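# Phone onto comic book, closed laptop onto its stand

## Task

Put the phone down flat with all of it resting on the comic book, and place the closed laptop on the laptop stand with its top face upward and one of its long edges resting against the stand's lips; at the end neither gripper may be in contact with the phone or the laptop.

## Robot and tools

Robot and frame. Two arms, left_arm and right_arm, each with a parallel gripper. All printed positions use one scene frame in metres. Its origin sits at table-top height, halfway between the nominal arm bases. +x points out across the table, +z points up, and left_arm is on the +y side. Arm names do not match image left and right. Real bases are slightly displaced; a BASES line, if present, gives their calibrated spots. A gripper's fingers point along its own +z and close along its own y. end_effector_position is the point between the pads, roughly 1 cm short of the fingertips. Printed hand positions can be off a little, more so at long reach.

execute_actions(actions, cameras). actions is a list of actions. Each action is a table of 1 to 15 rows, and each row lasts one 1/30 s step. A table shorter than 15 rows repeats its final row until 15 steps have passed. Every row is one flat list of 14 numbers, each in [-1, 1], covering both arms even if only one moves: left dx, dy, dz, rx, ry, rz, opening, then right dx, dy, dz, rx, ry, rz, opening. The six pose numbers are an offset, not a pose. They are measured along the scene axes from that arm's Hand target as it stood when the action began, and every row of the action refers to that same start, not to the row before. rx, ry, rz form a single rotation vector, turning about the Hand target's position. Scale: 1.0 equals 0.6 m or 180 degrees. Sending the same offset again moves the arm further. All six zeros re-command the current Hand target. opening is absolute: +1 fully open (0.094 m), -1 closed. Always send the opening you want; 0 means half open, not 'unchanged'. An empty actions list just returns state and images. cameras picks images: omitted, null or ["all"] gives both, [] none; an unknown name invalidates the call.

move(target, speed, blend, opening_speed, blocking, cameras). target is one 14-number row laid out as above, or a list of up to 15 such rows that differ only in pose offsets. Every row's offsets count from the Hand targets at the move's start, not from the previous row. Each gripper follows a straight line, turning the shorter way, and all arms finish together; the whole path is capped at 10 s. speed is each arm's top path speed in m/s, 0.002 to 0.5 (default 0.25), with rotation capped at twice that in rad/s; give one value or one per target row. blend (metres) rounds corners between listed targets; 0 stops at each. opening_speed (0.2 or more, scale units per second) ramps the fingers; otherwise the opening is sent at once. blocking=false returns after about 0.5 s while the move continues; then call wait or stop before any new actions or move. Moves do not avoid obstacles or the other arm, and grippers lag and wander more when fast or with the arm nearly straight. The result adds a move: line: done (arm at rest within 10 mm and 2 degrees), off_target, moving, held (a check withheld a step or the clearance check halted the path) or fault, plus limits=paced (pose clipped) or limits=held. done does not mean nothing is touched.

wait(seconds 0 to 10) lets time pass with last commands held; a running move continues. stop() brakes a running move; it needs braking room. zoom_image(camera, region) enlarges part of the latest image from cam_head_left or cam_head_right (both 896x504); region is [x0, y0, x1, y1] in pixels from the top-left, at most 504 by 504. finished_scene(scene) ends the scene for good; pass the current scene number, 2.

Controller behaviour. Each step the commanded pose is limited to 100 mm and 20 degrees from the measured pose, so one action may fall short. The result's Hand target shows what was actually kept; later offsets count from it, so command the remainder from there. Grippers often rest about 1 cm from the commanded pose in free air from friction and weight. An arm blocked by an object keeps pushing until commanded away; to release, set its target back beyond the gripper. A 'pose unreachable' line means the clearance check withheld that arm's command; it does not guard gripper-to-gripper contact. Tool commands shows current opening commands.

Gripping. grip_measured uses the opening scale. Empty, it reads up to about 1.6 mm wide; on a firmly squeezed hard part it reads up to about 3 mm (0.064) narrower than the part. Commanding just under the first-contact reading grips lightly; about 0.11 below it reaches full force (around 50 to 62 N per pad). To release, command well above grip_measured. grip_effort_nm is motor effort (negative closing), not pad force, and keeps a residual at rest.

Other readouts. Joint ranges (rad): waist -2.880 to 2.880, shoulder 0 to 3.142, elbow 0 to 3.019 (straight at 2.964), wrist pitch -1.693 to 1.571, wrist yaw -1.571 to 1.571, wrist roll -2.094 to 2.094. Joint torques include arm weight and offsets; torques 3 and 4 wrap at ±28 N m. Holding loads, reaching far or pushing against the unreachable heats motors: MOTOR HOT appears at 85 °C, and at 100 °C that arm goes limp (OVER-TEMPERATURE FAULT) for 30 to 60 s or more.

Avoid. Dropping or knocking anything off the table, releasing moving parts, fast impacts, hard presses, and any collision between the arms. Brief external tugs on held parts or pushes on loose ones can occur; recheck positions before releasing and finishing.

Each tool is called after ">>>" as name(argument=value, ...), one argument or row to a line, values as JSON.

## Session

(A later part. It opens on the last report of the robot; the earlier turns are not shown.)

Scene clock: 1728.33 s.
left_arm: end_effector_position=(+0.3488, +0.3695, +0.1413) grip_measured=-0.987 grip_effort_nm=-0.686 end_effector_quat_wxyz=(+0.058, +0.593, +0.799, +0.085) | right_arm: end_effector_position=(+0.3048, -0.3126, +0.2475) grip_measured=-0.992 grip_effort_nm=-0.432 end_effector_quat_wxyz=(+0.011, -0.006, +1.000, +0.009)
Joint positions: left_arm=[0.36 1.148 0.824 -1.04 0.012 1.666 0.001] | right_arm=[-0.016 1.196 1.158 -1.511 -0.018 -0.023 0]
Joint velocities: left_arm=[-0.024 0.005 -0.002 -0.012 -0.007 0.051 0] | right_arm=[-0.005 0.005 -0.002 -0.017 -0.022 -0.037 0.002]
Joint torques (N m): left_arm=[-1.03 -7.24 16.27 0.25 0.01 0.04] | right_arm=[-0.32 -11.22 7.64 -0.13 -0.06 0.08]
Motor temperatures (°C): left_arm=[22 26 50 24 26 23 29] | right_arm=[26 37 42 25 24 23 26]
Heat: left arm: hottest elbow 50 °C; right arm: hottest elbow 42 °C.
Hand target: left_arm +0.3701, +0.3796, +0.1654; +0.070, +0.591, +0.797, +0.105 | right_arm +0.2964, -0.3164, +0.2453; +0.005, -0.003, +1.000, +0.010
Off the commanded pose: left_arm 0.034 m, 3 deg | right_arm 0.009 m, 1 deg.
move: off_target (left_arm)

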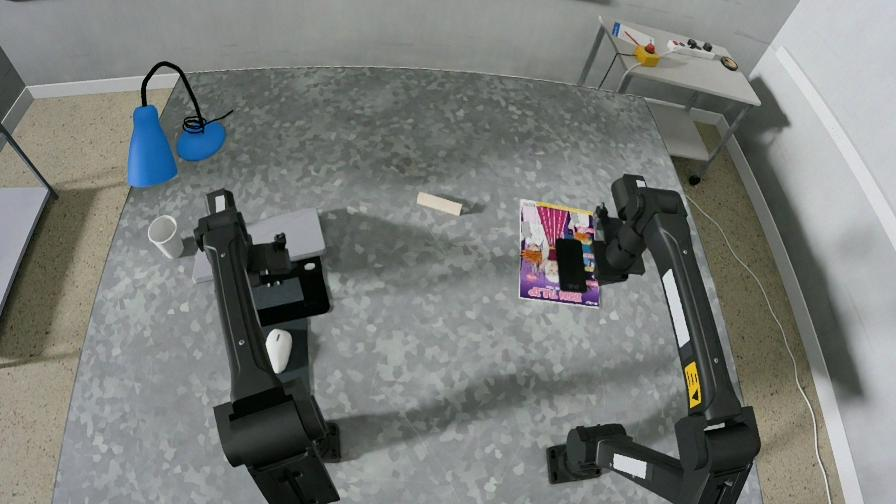

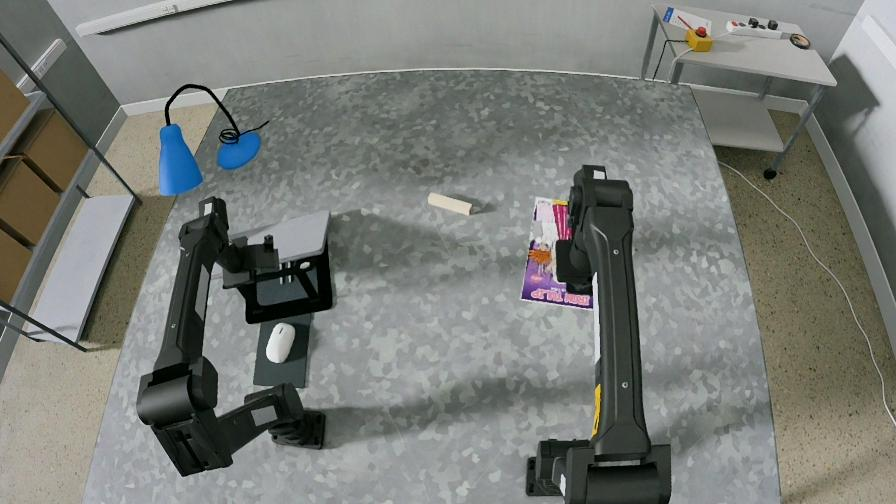

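>>> move(
  target=[
    [0.03,0.009,0.0,0,0,0,-1,0,0,0,0,0,0,-1],
  ],
  speed=0.03,
)

>>> zoom_image(
  camera="cam_head_left",
  region=[180, 190, 345, 330],
)

>>> zoom_image(
  camera="cam_head_right",
  region=[190, 190, 345, 330],
)

Scene clock: 1731.30 s.
left_arm: end_effector_position=(+0.3630, +0.3753, +0.1410) grip_measured=-0.987 grip_effort_nm=-0.686 end_effector_quat_wxyz=(+0.055, +0.593, +0.799, +0.080) | right_arm: end_effector_position=(+0.3048, -0.3126, +0.2475) grip_measured=-0.992 grip_effort_nm=-0.427 end_effector_quat_wxyz=(+0.011, -0.006, +1.000, +0.009)
Joint positions: left_arm=[0.36 1.2 0.864 -1.041 0.012 1.666 0.001] | right_arm=[-0.016 1.196 1.158 -1.511 -0.018 -0.023 0]
Joint velocities: left_arm=[-0.005 0.005 0.002 0.017 0.066 -0.037 0] | right_arm=[-0.015 0.015 -0.007 -0.002 -0.095 0.007 0]
Joint torques (N m): left_arm=[-1.79 -8.23 16.27 0.68 0.07 -0.08] | right_arm=[-0.32 -11.34 7.64 -0.14 -0.06 0.09]
Motor temperatures (°C): left_arm=[22 26 51 24 26 23 29] | right_arm=[26 37 42 25 24 23 26]
Heat: left arm: hottest elbow 51 °C; right arm: hottest elbow 42 °C.
Hand target: left_arm +0.3882, +0.3847, +0.1655; +0.070, +0.591, +0.797, +0.105 | right_arm +0.2964, -0.3164, +0.2453; +0.005, -0.003, +1.000, +0.010
Off the commanded pose: left_arm 0.036 m, 3 deg | right_arm 0.009 m, 1 deg.
move: off_target (left_arm)

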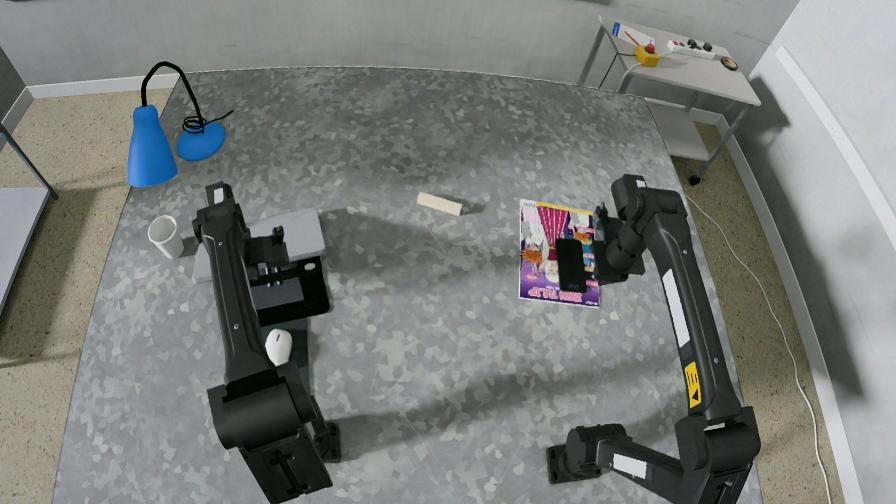

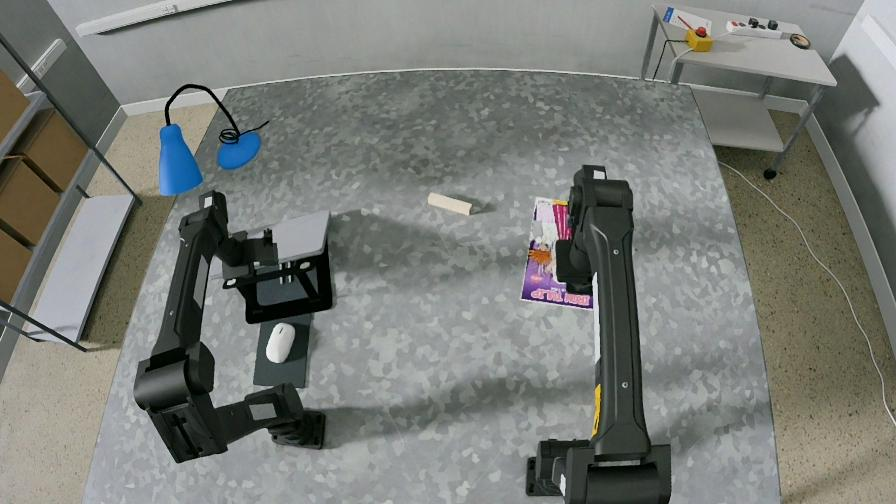

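Scaled by 3.055.

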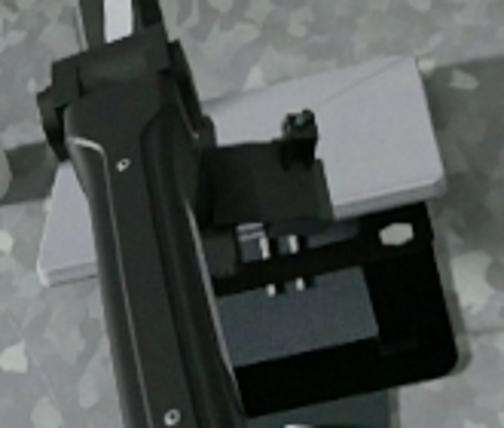

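Scaled by 3.252.

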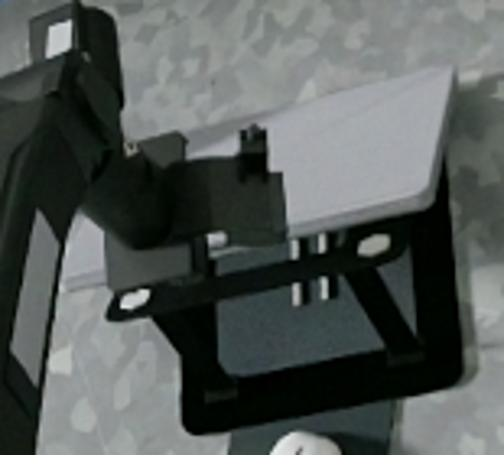

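>>> move(
  target=[
    [0.018,0.005,0.0,0,0,0,-1,0,0,0,0,0,0,-1],
  ],
  speed=0.03,
)

>>> zoom_image(
  camera="cam_head_left",
  region=[180, 190, 345, 330],
)

>>> zoom_image(
  camera="cam_head_right",
  region=[190, 190, 345, 330],
)

Scene clock: 1734.33 s.
left_arm: end_effector_position=(+0.3715, +0.3788, +0.1413) grip_measured=-0.987 grip_effort_nm=-0.686 end_effector_quat_wxyz=(+0.054, +0.593, +0.799, +0.078) | right_arm: end_effector_position=(+0.3048, -0.3126, +0.2475) grip_measured=-0.992 grip_effort_nm=-0.432 end_effector_quat_wxyz=(+0.011, -0.006, +1.000, +0.009)
Joint positions: left_arm=[0.36 1.228 0.888 -1.041 0.012 1.666 0.001] | right_arm=[-0.016 1.196 1.158 -1.511 -0.018 -0.023 0]
Joint velocities: left_arm=[-0.005 -0.015 -0.017 -0.007 -0.022 0.022 0.001] | right_arm=[-0.005 -0.005 -0.007 0.007 0.11 -0.051 0.001]
Joint torques (N m): left_arm=[-2.26 -8 16.32 0.94 0.01 -0.13] | right_arm=[-0.32 -11.28 7.62 -0.16 -0.06 0.09]
Motor temperatures (°C): left_arm=[22 26 51 24 26 23 29] | right_arm=[26 37 42 25 24 23 26]
Heat: left arm: hottest elbow 51 °C; right arm: hottest elbow 42 °C.
Hand target: left_arm +0.3990, +0.3876, +0.1654; +0.070, +0.591, +0.797, +0.105 | right_arm +0.2964, -0.3164, +0.2453; +0.005, -0.003, +1.000, +0.010
Off the commanded pose: left_arm 0.038 m, 4 deg | right_arm 0.009 m, 1 deg.
move: off_target (left_arm)

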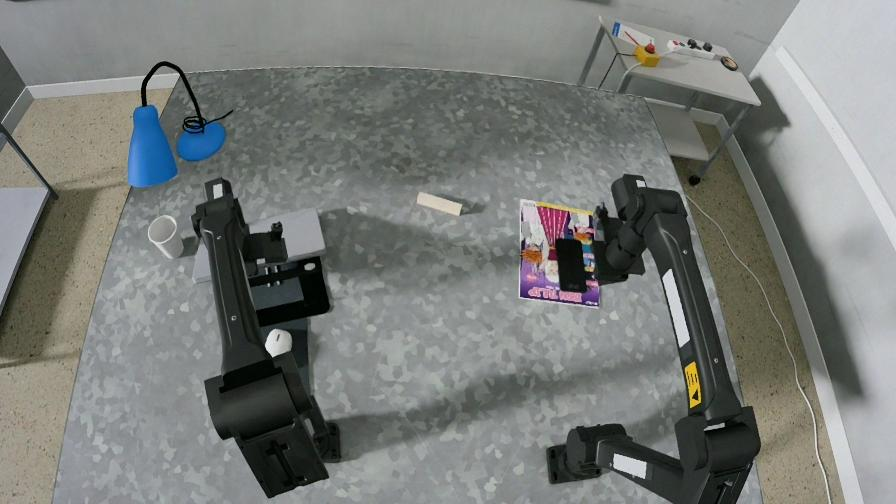

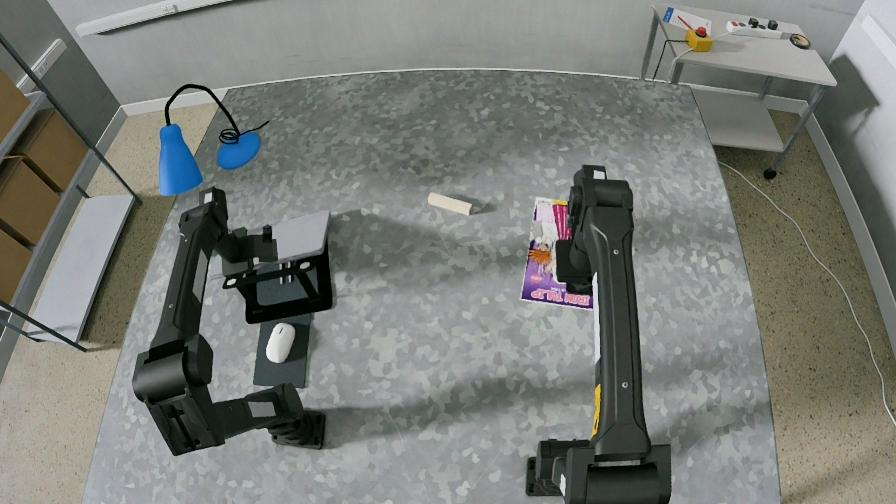

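Scaled by 3.055.

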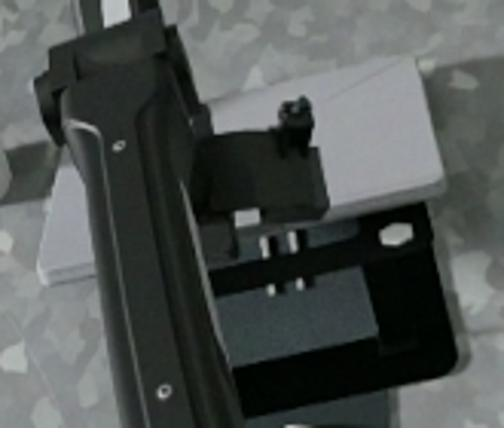

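Scaled by 3.252.

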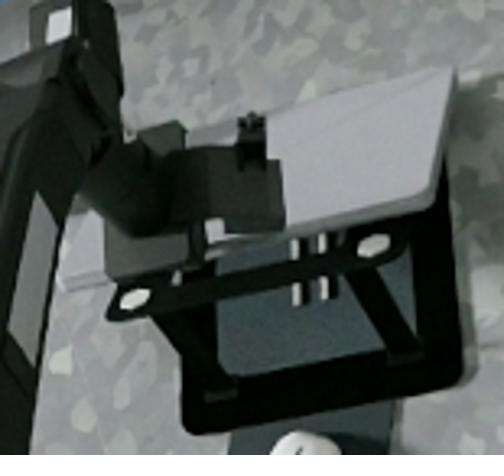

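>>> zoom_image(
  camera="cam_head_right",
  region=[205, 220, 295, 310],
)

>>> zoom_image(
  camera="cam_head_left",
  region=[180, 220, 290, 310],
)

Scaled by 5.600.

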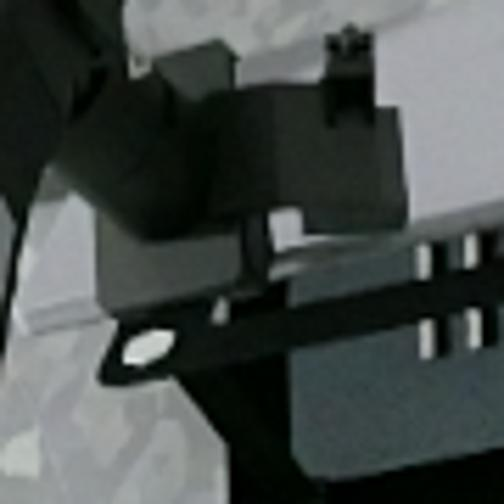

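Scaled by 4.582.

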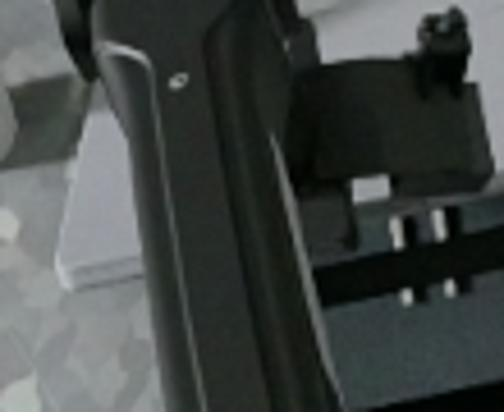

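>>> move(
  target=[
    [0.015,0.0045,0.0,0,0,0,-1,0,0,0,0,0,0,-1],
  ],
  speed=0.03,
)

>>> zoom_image(
  camera="cam_head_left",
  region=[180, 190, 345, 330],
)

>>> zoom_image(
  camera="cam_head_right",
  region=[190, 190, 345, 330],
)

>>> zoom_image(
  camera="cam_head_right",
  region=[205, 220, 295, 310],
)

Scene clock: 1742.07 s.
left_arm: end_effector_position=(+0.3730, +0.3794, +0.1417) grip_measured=-0.987 grip_effort_nm=-0.681 end_effector_quat_wxyz=(+0.052, +0.593, +0.800, +0.074) | right_arm: end_effector_position=(+0.3048, -0.3126, +0.2475) grip_measured=-0.992 grip_effort_nm=-0.427 end_effector_quat_wxyz=(+0.011, -0.006, +1.000, +0.009)
Joint positions: left_arm=[0.36 1.239 0.899 -1.051 0.012 1.664 0.001] | right_arm=[-0.016 1.196 1.158 -1.511 -0.018 -0.023 0]
Joint velocities: left_arm=[-0.005 -0.005 -0.007 -0.017 -0.022 -0.051 -0.002] | right_arm=[-0.015 0.005 -0.002 -0.002 0.007 -0.095 0.001]
Joint torques (N m): left_arm=[-1.61 -7.47 17.14 1.28 0.01 -0.09] | right_arm=[-0.38 -11.22 7.62 -0.13 -0.07 0.09]
Motor temperatures (°C): left_arm=[22 26 50 24 26 23 29] | right_arm=[26 37 42 25 24 23 26]
Heat: left arm: hottest elbow 50 °C; right arm: hottest elbow 42 °C.
Hand target: left_arm +0.4081, +0.3902, +0.1654; +0.070, +0.590, +0.797, +0.105 | right_arm +0.2964, -0.3164, +0.2453; +0.005, -0.003, +1.000, +0.010
Off the commanded pose: left_arm 0.044 m, 4 deg | right_arm 0.009 m, 1 deg.
move: off_target (left_arm)

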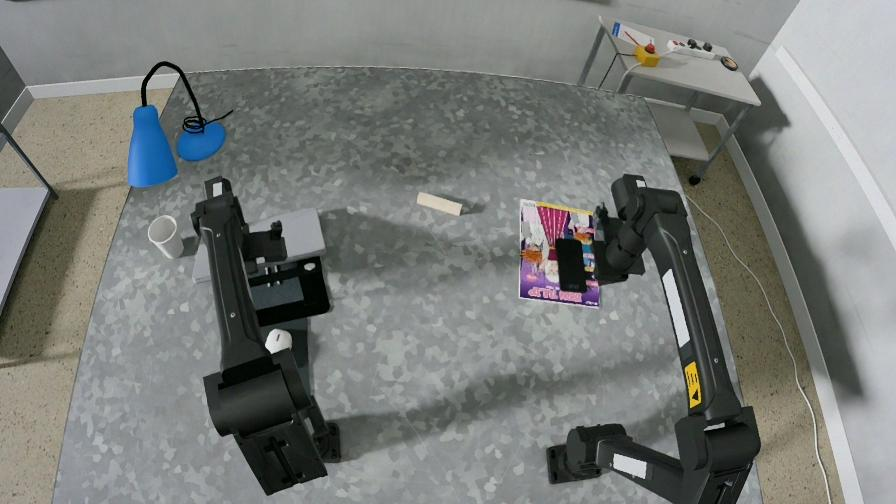

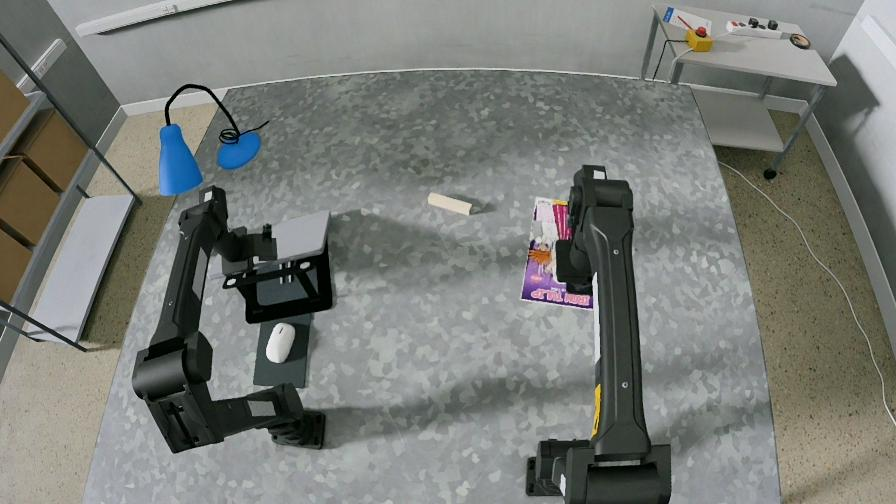

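Scaled by 3.055.

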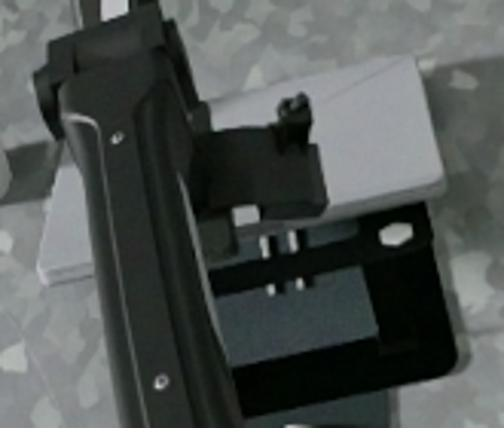

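Scaled by 3.252.

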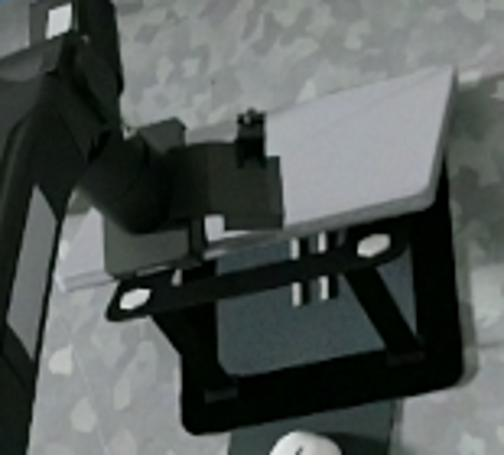

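Scaled by 5.600.

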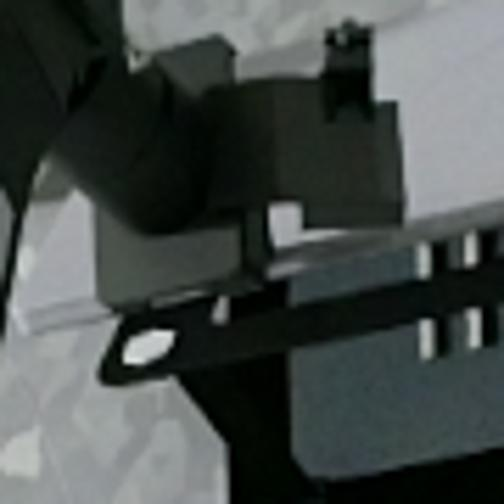

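>>> move(
  target=[
    [0.02,0.006,0.0,0,0,0,-1,0,0,0,0,0,0,-1],
  ],
  speed=0.03,
)

>>> zoom_image(
  camera="cam_head_left",
  region=[180, 190, 345, 330],
)

>>> zoom_image(
  camera="cam_head_right",
  region=[190, 190, 345, 330],
)

>>> zoom_image(
  camera="cam_head_right",
  region=[205, 220, 295, 310],
)

Scene clock: 1745.97 s.
left_arm: end_effector_position=(+0.3909, +0.3861, +0.1411) grip_measured=-0.987 grip_effort_nm=-0.686 end_effector_quat_wxyz=(+0.053, +0.592, +0.801, +0.075) | right_arm: end_effector_position=(+0.3048, -0.3126, +0.2475) grip_measured=-0.992 grip_effort_nm=-0.432 end_effector_quat_wxyz=(+0.011, -0.006, +1.000, +0.009)
Joint positions: left_arm=[0.359 1.29 0.942 -1.039 0.012 1.66 0.001] | right_arm=[-0.016 1.196 1.158 -1.511 -0.018 -0.023 0]
Joint velocities: left_arm=[-0.005 -0.005 -0.002 -0.007 -0.037 0.037 -0.001] | right_arm=[-0.005 -0.015 -0.007 0.002 -0.066 0.007 0]
Joint torques (N m): left_arm=[-2.43 -8.59 16.24 0.88 -0.02 -0.12] | right_arm=[-0.32 -11.22 7.64 -0.16 -0.06 0.09]
Motor temperatures (°C): left_arm=[22 26 50 24 26 23 29] | right_arm=[26 37 42 25 24 23 26]
Heat: left arm: hottest elbow 50 °C; right arm: hottest elbow 42 °C.
Hand target: left_arm +0.4200, +0.3937, +0.1652; +0.070, +0.590, +0.797, +0.105 | right_arm +0.2964, -0.3164, +0.2453; +0.005, -0.003, +1.000, +0.010
Off the commanded pose: left_arm 0.039 m, 4 deg | right_arm 0.009 m, 1 deg.
move: off_target (left_arm)

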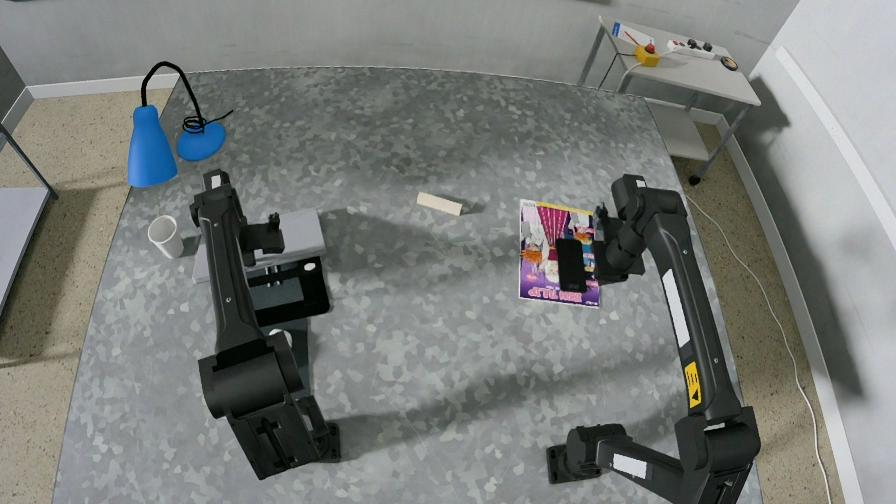

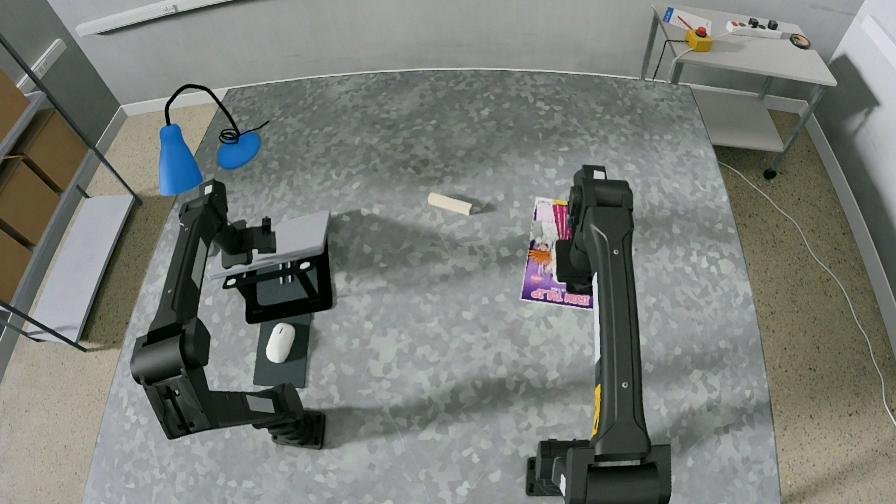

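Scaled by 3.055.

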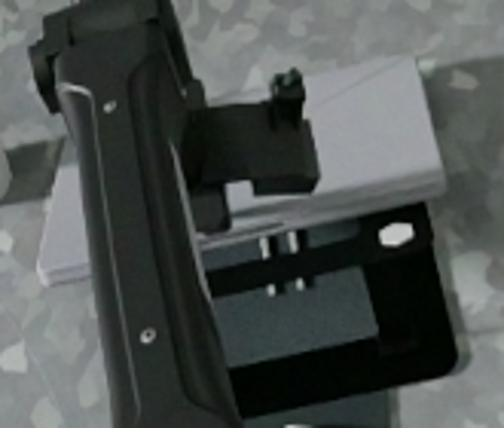

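Scaled by 3.252.

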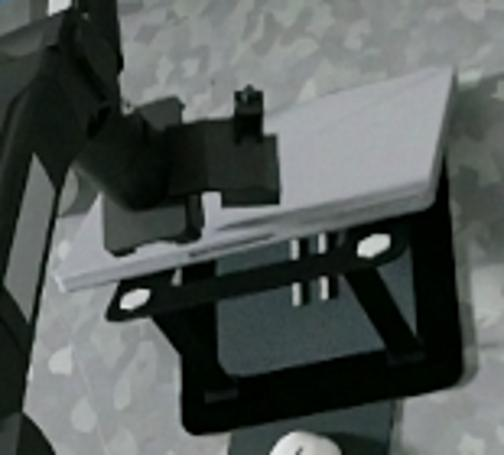

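Scaled by 5.600.

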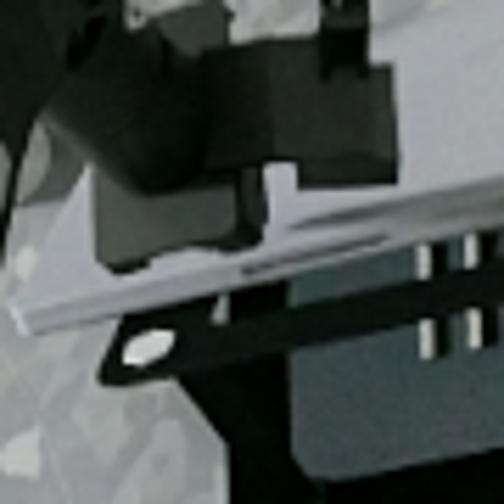

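>>> move(
  target=[
    [-0.02,-0.006,0.06,0,0,0,-1,0,0,0,0,0,0,-1],
    [-0.115,-0.03,0.06,0,0,0,-1,0,0,0,0,0,0,-1],
    [-0.115,-0.03,-0.058,0,0,0,-1,0,0,0,0,0,0,-1],
  ],
  speed=0.06,
)

>>> zoom_image(
  camera="cam_head_left",
  region=[180, 190, 345, 330],
)

>>> zoom_image(
  camera="cam_head_right",
  region=[190, 190, 345, 330],
)

>>> zoom_image(
  camera="cam_head_right",
  region=[205, 220, 295, 310],
)

Scene clock: 1755.03 s.
left_arm: end_effector_position=(+0.3530, +0.3726, +0.1390) grip_measured=-0.987 grip_effort_nm=-0.686 end_effector_quat_wxyz=(+0.072, +0.592, +0.795, +0.109) | right_arm: end_effector_position=(+0.3048, -0.3126, +0.2475) grip_measured=-0.992 grip_effort_nm=-0.437 end_effector_quat_wxyz=(+0.011, -0.006, +1.000, +0.009)
Joint positions: left_arm=[0.365 1.129 0.795 -0.974 0.013 1.671 0.001] | right_arm=[-0.016 1.196 1.158 -1.511 -0.018 -0.023 0]
Joint velocities: left_arm=[-0.005 -0.015 0.002 -0.012 0.037 -0.007 0] | right_arm=[-0.015 0.005 0.002 -0.007 -0.022 -0.081 0]
Joint torques (N m): left_arm=[-0.5 -7.3 8.81 1.32 0.19 0.11] | right_arm=[-0.26 -11.28 7.62 -0.14 -0.07 0.09]
Motor temperatures (°C): left_arm=[22 26 51 24 26 23 29] | right_arm=[26 37 42 25 24 23 26]
Heat: left arm: hottest elbow 51 °C; right arm: hottest elbow 42 °C.
Hand target: left_arm +0.3505, +0.3763, +0.1308; +0.070, +0.591, +0.797, +0.105 | right_arm +0.2964, -0.3164, +0.2453; +0.005, -0.003, +1.000, +0.010
Off the commanded pose: left_arm 0.009 m, 1 deg | right_arm 0.009 m, 1 deg.
move: done

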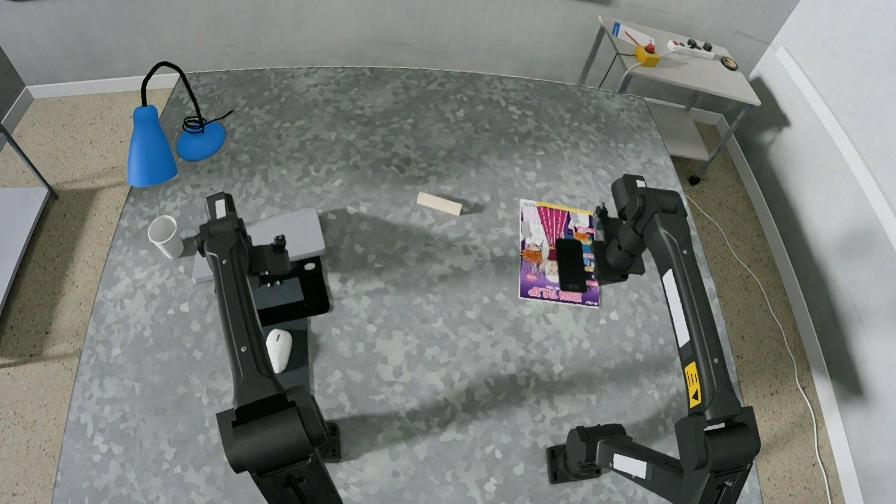

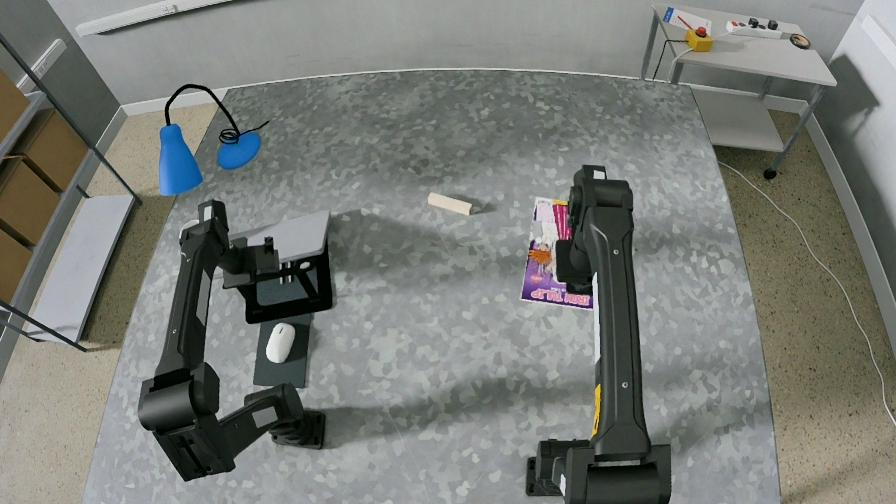

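Scaled by 3.055.

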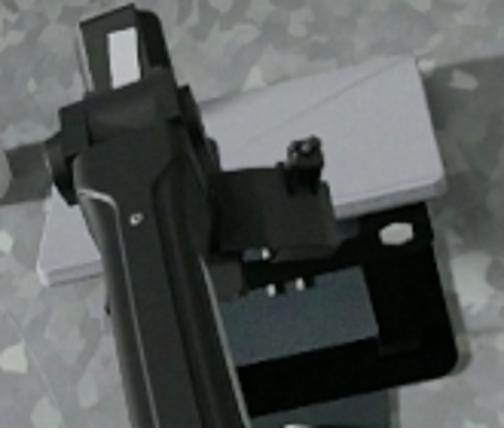

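Scaled by 3.252.

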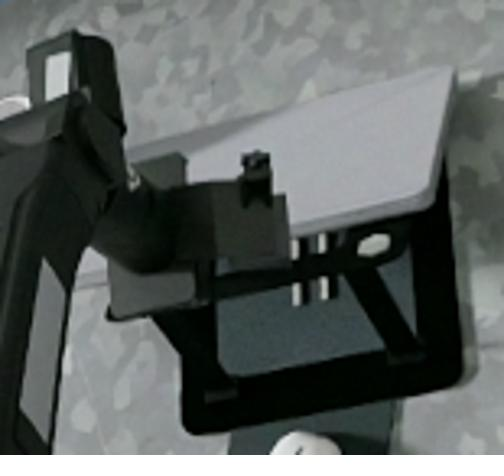

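Scaled by 5.600.

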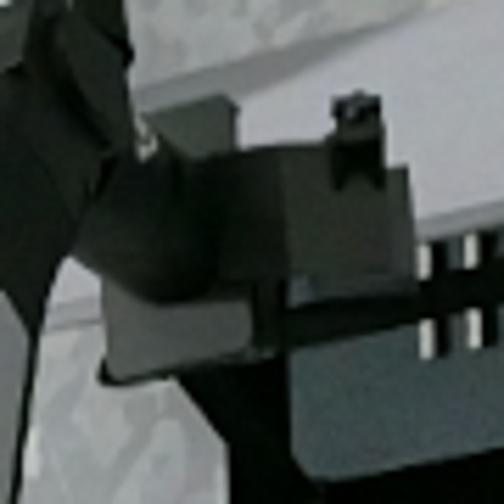

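>>> execute_actions(
  actions=[],
)

>>> zoom_image(
  camera="cam_head_left",
  region=[180, 190, 345, 330],
)

>>> zoom_image(
  camera="cam_head_right",
  region=[190, 190, 345, 330],
)

Scene clock: 1764.33 s.
left_arm: end_effector_position=(+0.3531, +0.3727, +0.1390) grip_measured=-0.987 grip_effort_nm=-0.681 end_effector_quat_wxyz=(+0.073, +0.592, +0.795, +0.109) | right_arm: end_effector_position=(+0.3048, -0.3126, +0.2475) grip_measured=-0.992 grip_effort_nm=-0.432 end_effector_quat_wxyz=(+0.011, -0.006, +1.000, +0.009)
Joint positions: left_arm=[0.365 1.129 0.795 -0.974 0.013 1.671 0.001] | right_arm=[-0.016 1.196 1.158 -1.511 -0.018 -0.023 0]
Joint velocities: left_arm=[-0.005 -0.005 -0.012 0.002 -0.007 0.066 0] | right_arm=[-0.015 0.005 -0.022 0.012 -0.066 0.022 -0.001]
Joint torques (N m): left_arm=[-0.67 -6.71 8.8 1.09 0.19 0.06] | right_arm=[-0.38 -11.34 7.62 -0.14 -0.06 0.09]
Motor temperatures (°C): left_arm=[22 26 50 24 26 23 29] | right_arm=[26 37 42 25 24 23 26]
Heat: left arm: hottest elbow 50 °C; right arm: hottest elbow 42 °C.
Hand target: left_arm +0.3505, +0.3763, +0.1308; +0.070, +0.591, +0.797, +0.105 | right_arm +0.2964, -0.3164, +0.2453; +0.005, -0.003, +1.000, +0.010
Tool commands: left_gripper/opening=-1.0 right_gripper/opening=-1.0
Off the commanded pose: left_arm 0.009 m, 1 deg | right_arm 0.009 m, 1 deg.

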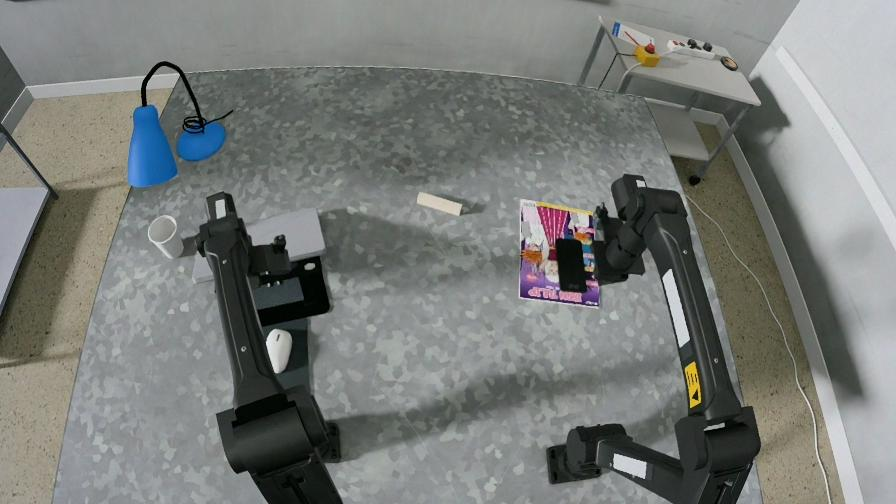

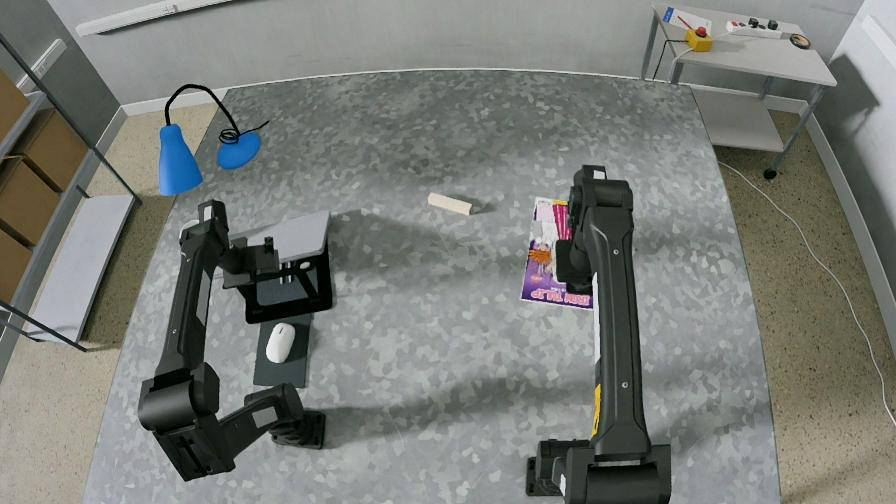

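Scaled by 3.055.

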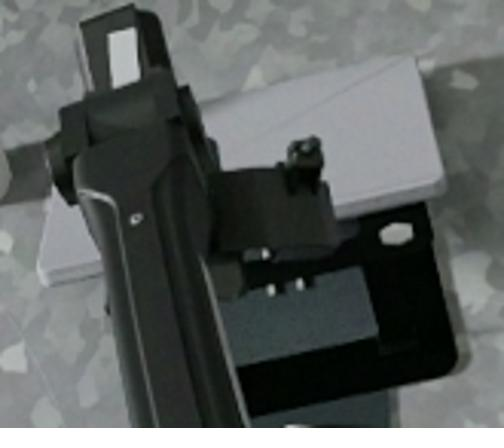

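Scaled by 3.252.

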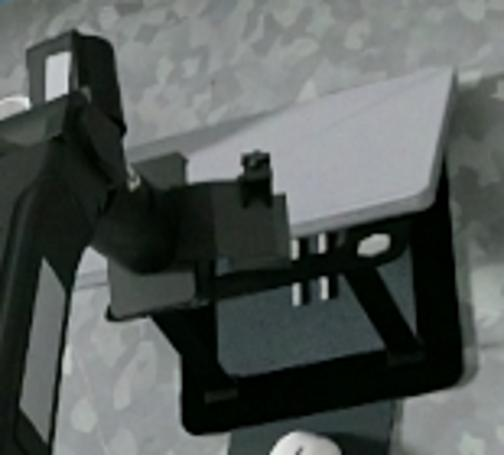

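>>> move(
  target=[-0.01, 0, -0.015, 0,0,0,-1, 0,0,0,0,0,0,-1],
  speed=0.03,
  cameras=[],
)

>>> move(
  target=[0.025, 0.0077, 0, 0,0,0,-1, 0,0,0,0,0,0,-1],
  speed=0.03,
)

>>> zoom_image(
  camera="cam_head_left",
  region=[180, 190, 345, 330],
)

Scene clock: 1769.67 s.
left_arm: end_effector_position=(+0.3541, +0.3743, +0.1329) grip_measured=-0.987 grip_effort_nm=-0.681 end_effector_quat_wxyz=(+0.078, +0.592, +0.793, +0.116) | right_arm: end_effector_position=(+0.3048, -0.3126, +0.2475) grip_measured=-0.992 grip_effort_nm=-0.432 end_effector_quat_wxyz=(+0.011, -0.006, +1.000, +0.009)
Joint positions: left_arm=[0.37 1.129 0.774 -0.936 0.017 1.679 0.001] | right_arm=[-0.016 1.196 1.158 -1.511 -0.018 -0.023 0]
Joint velocities: left_arm=[-0.015 -0.005 -0.017 -0.007 -0.051 0.051 -0.001] | right_arm=[-0.005 -0.015 -0.002 0.002 0.007 -0.081 0.001]
Joint torques (N m): left_arm=[0.03 -7.53 8.01 0.87 0.13 0.1] | right_arm=[-0.38 -11.28 7.64 -0.17 -0.06 0.08]
Motor temperatures (°C): left_arm=[22 26 50 24 26 23 29] | right_arm=[26 37 42 25 24 23 26]
Heat: left arm: hottest elbow 50 °C; right arm: hottest elbow 42 °C.
Hand target: left_arm +0.3445, +0.3763, +0.1220; +0.070, +0.591, +0.797, +0.105 | right_arm +0.2964, -0.3164, +0.2453; +0.005, -0.003, +1.000, +0.010
Off the commanded pose: left_arm 0.015 m, 2 deg | right_arm 0.009 m, 1 deg.
move: off_target (left_arm)
No camera images: "cameras" was empty.

Scene clock: 1770.60 s.
left_arm: end_effector_position=(+0.3580, +0.3759, +0.1231) grip_measured=-0.987 grip_effort_nm=-0.686 end_effector_quat_wxyz=(+0.074, +0.593, +0.794, +0.109) | right_arm: end_effector_position=(+0.3048, -0.3126, +0.2475) grip_measured=-0.992 grip_effort_nm=-0.437 end_effector_quat_wxyz=(+0.011, -0.006, +1.000, +0.009)
Joint positions: left_arm=[0.37 1.163 0.774 -0.918 0.017 1.679 0.001] | right_arm=[-0.016 1.196 1.158 -1.511 -0.018 -0.023 0]
Joint velocities: left_arm=[-0.005 -0.005 -0.007 -0.007 0.037 0.007 -0.001] | right_arm=[-0.024 0.005 -0.012 -0.007 -0.022 0.037 0]
Joint torques (N m): left_arm=[-0.67 -7 10.96 0.61 0.01 0.04] | right_arm=[-0.26 -11.22 7.64 -0.14 -0.06 0.09]
Motor temperatures (°C): left_arm=[22 26 50 24 26 23 29] | right_arm=[26 37 42 25 24 23 26]
Heat: left arm: hottest elbow 50 °C; right arm: hottest elbow 42 °C.
Hand target: left_arm +0.3596, +0.3807, +0.1219; +0.070, +0.591, +0.797, +0.105 | right_arm +0.2964, -0.3164, +0.2453; +0.005, -0.003, +1.000, +0.010
Off the commanded pose: left_arm 0.005 m, 1 deg | right_arm 0.009 m, 1 deg.
move: done

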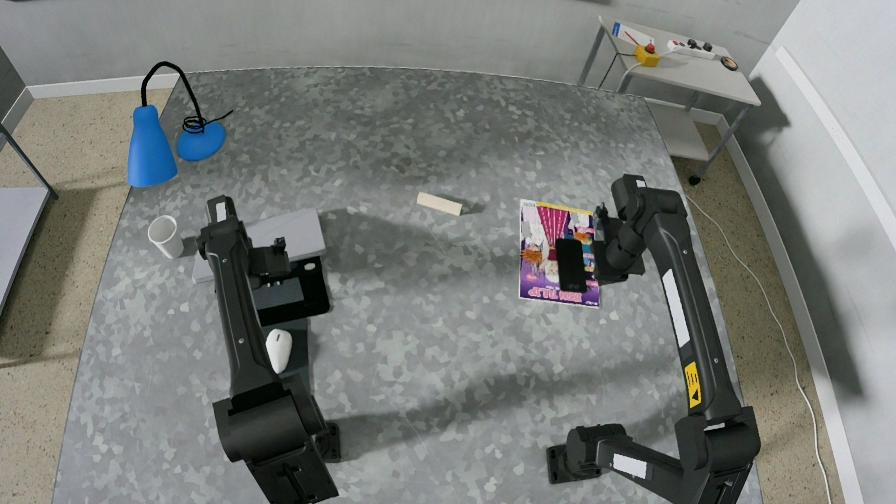

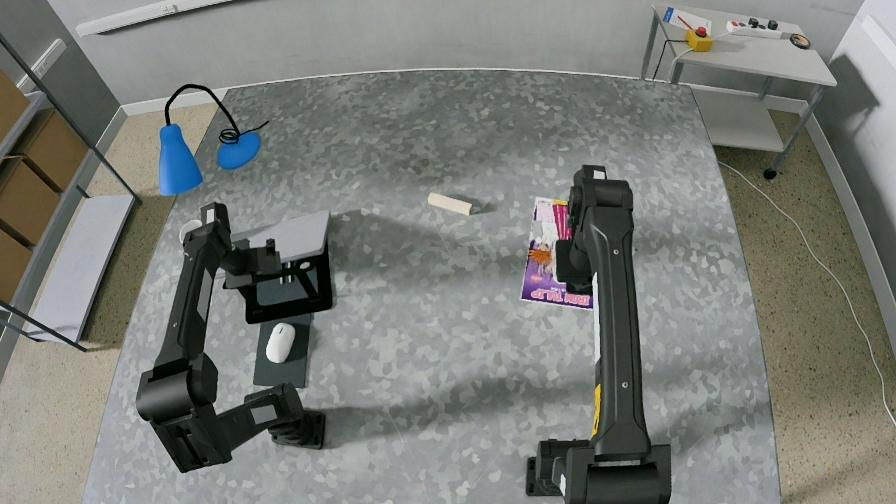

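Scaled by 3.055.

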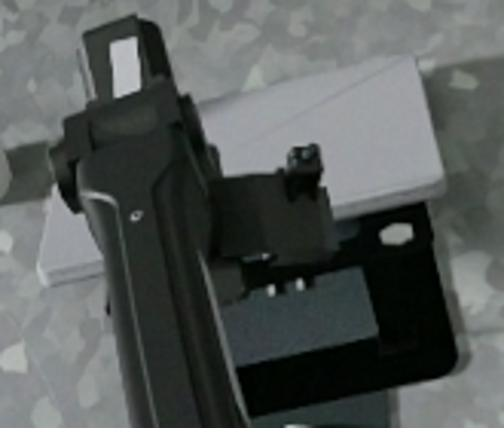

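>>> move(
  target=[0.022, 0.0067, 0.005, 0,0,0,-1, 0,0,0,0,0,0,-1],
  speed=0.03,
)

>>> zoom_image(
  camera="cam_head_left",
  region=[180, 190, 345, 330],
)

>>> zoom_image(
  camera="cam_head_right",
  region=[205, 220, 295, 310],
)

Scene clock: 1773.90 s.
left_arm: end_effector_position=(+0.3606, +0.3770, +0.1146) grip_measured=-0.987 grip_effort_nm=-0.681 end_effector_quat_wxyz=(+0.068, +0.594, +0.796, +0.099) | right_arm: end_effector_position=(+0.3048, -0.3126, +0.2475) grip_measured=-0.992 grip_effort_nm=-0.437 end_effector_quat_wxyz=(+0.011, -0.006, +1.000, +0.009)
Joint positions: left_arm=[0.37 1.197 0.781 -0.915 0.017 1.679 0.001] | right_arm=[-0.016 1.196 1.158 -1.511 -0.018 -0.023 0]
Joint velocities: left_arm=[0.005 -0.005 -0.007 0.002 -0.007 0.007 0] | right_arm=[-0.015 -0.005 -0.007 -0.032 -0.022 0.022 0]
Joint torques (N m): left_arm=[-1.26 -7.36 13.5 0.25 0.01 -0.02] | right_arm=[-0.32 -11.22 7.62 -0.16 -0.06 0.08]
Motor temperatures (°C): left_arm=[22 26 49 24 26 23 29] | right_arm=[26 37 42 25 24 23 26]
Heat: left arm: hottest elbow 49 °C; right arm: hottest elbow 42 °C.
Hand target: left_arm +0.3728, +0.3845, +0.1247; +0.070, +0.591, +0.797, +0.105 | right_arm +0.2964, -0.3164, +0.2453; +0.005, -0.003, +1.000, +0.010
Off the commanded pose: left_arm 0.018 m, 1 deg | right_arm 0.009 m, 1 deg.
move: off_target (left_arm)

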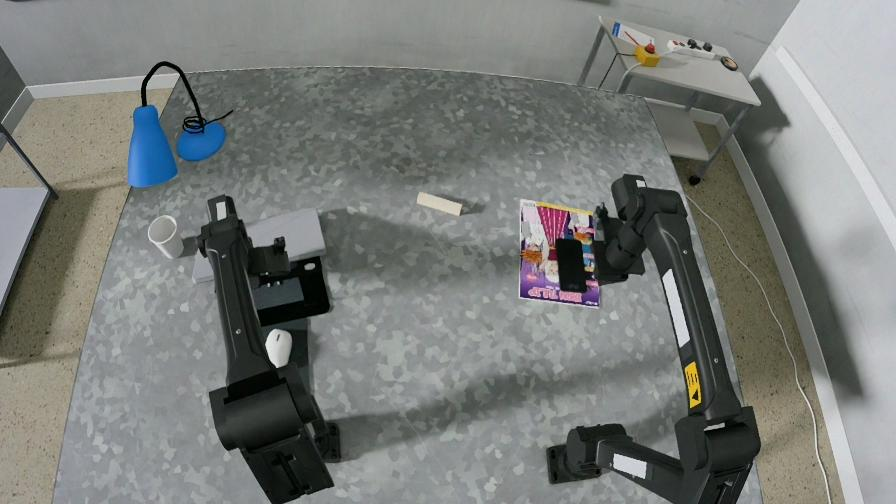

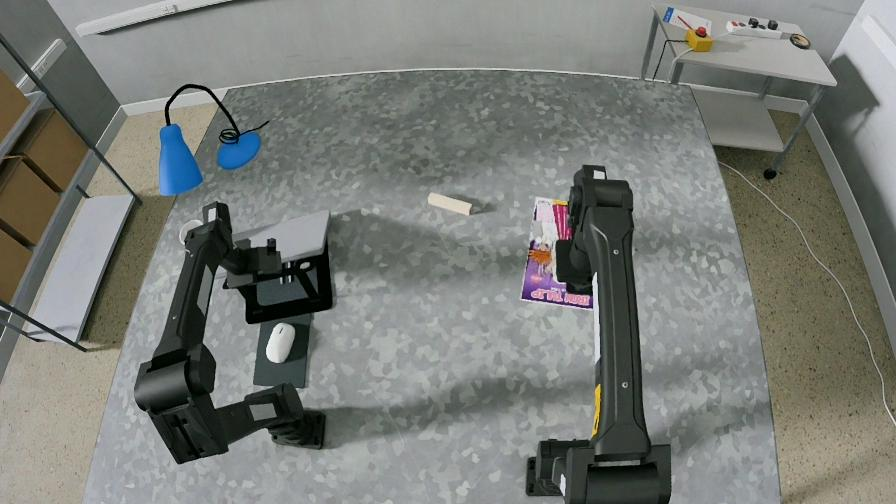

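Scaled by 3.055.

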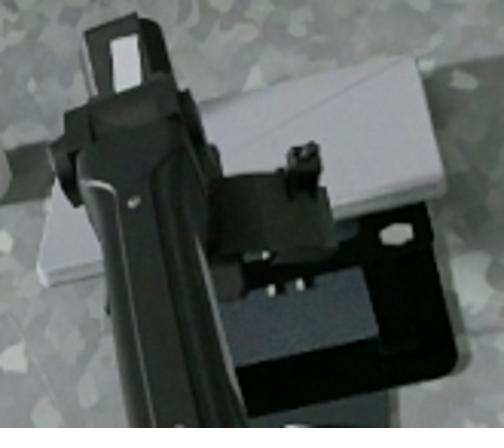

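Scaled by 5.600.

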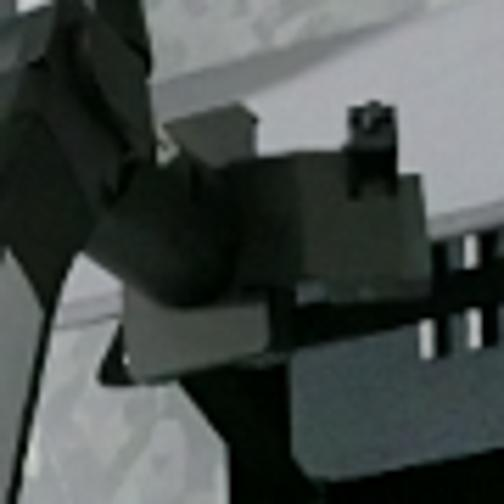

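>>> move(
  target=[-0.03, -0.008, 0.04, 0,0,0,-1, 0,0,0,0,0,0,-1],
  speed=0.04,
  cameras=[],
)

Scene clock: 1777.77 s.
left_arm: end_effector_position=(+0.3531, +0.3738, +0.1309) grip_measured=-0.987 grip_effort_nm=-0.681 end_effector_quat_wxyz=(+0.068, +0.594, +0.796, +0.099) | right_arm: end_effector_position=(+0.3048, -0.3126, +0.2475) grip_measured=-0.992 grip_effort_nm=-0.427 end_effector_quat_wxyz=(+0.011, -0.006, +1.000, +0.009)
Joint positions: left_arm=[0.37 1.153 0.793 -0.97 0.017 1.679 0.001] | right_arm=[-0.016 1.196 1.158 -1.511 -0.018 -0.023 0]
Joint velocities: left_arm=[0.015 -0.005 -0.012 -0.007 0.022 0.007 0] | right_arm=[-0.005 0.005 -0.007 0.012 -0.022 0.007 0]
Joint torques (N m): left_arm=[-1.08 -9.64 13.23 -0.84 0.11 0.04] | right_arm=[-0.38 -11.28 7.64 -0.14 -0.07 0.09]
Motor temperatures (°C): left_arm=[22 26 49 24 26 23 29] | right_arm=[26 37 42 25 24 23 26]
Heat: left arm: hottest elbow 49 °C; right arm: hottest elbow 42 °C.
Hand target: left_arm +0.3550, +0.3803, +0.1489; +0.070, +0.590, +0.797, +0.105 | right_arm +0.2964, -0.3164, +0.2453; +0.005, -0.003, +1.000, +0.010
Off the commanded pose: left_arm 0.019 m, 1 deg | right_arm 0.009 m, 1 deg.
move: off_target (left_arm)
No camera images: "cameras" was empty.


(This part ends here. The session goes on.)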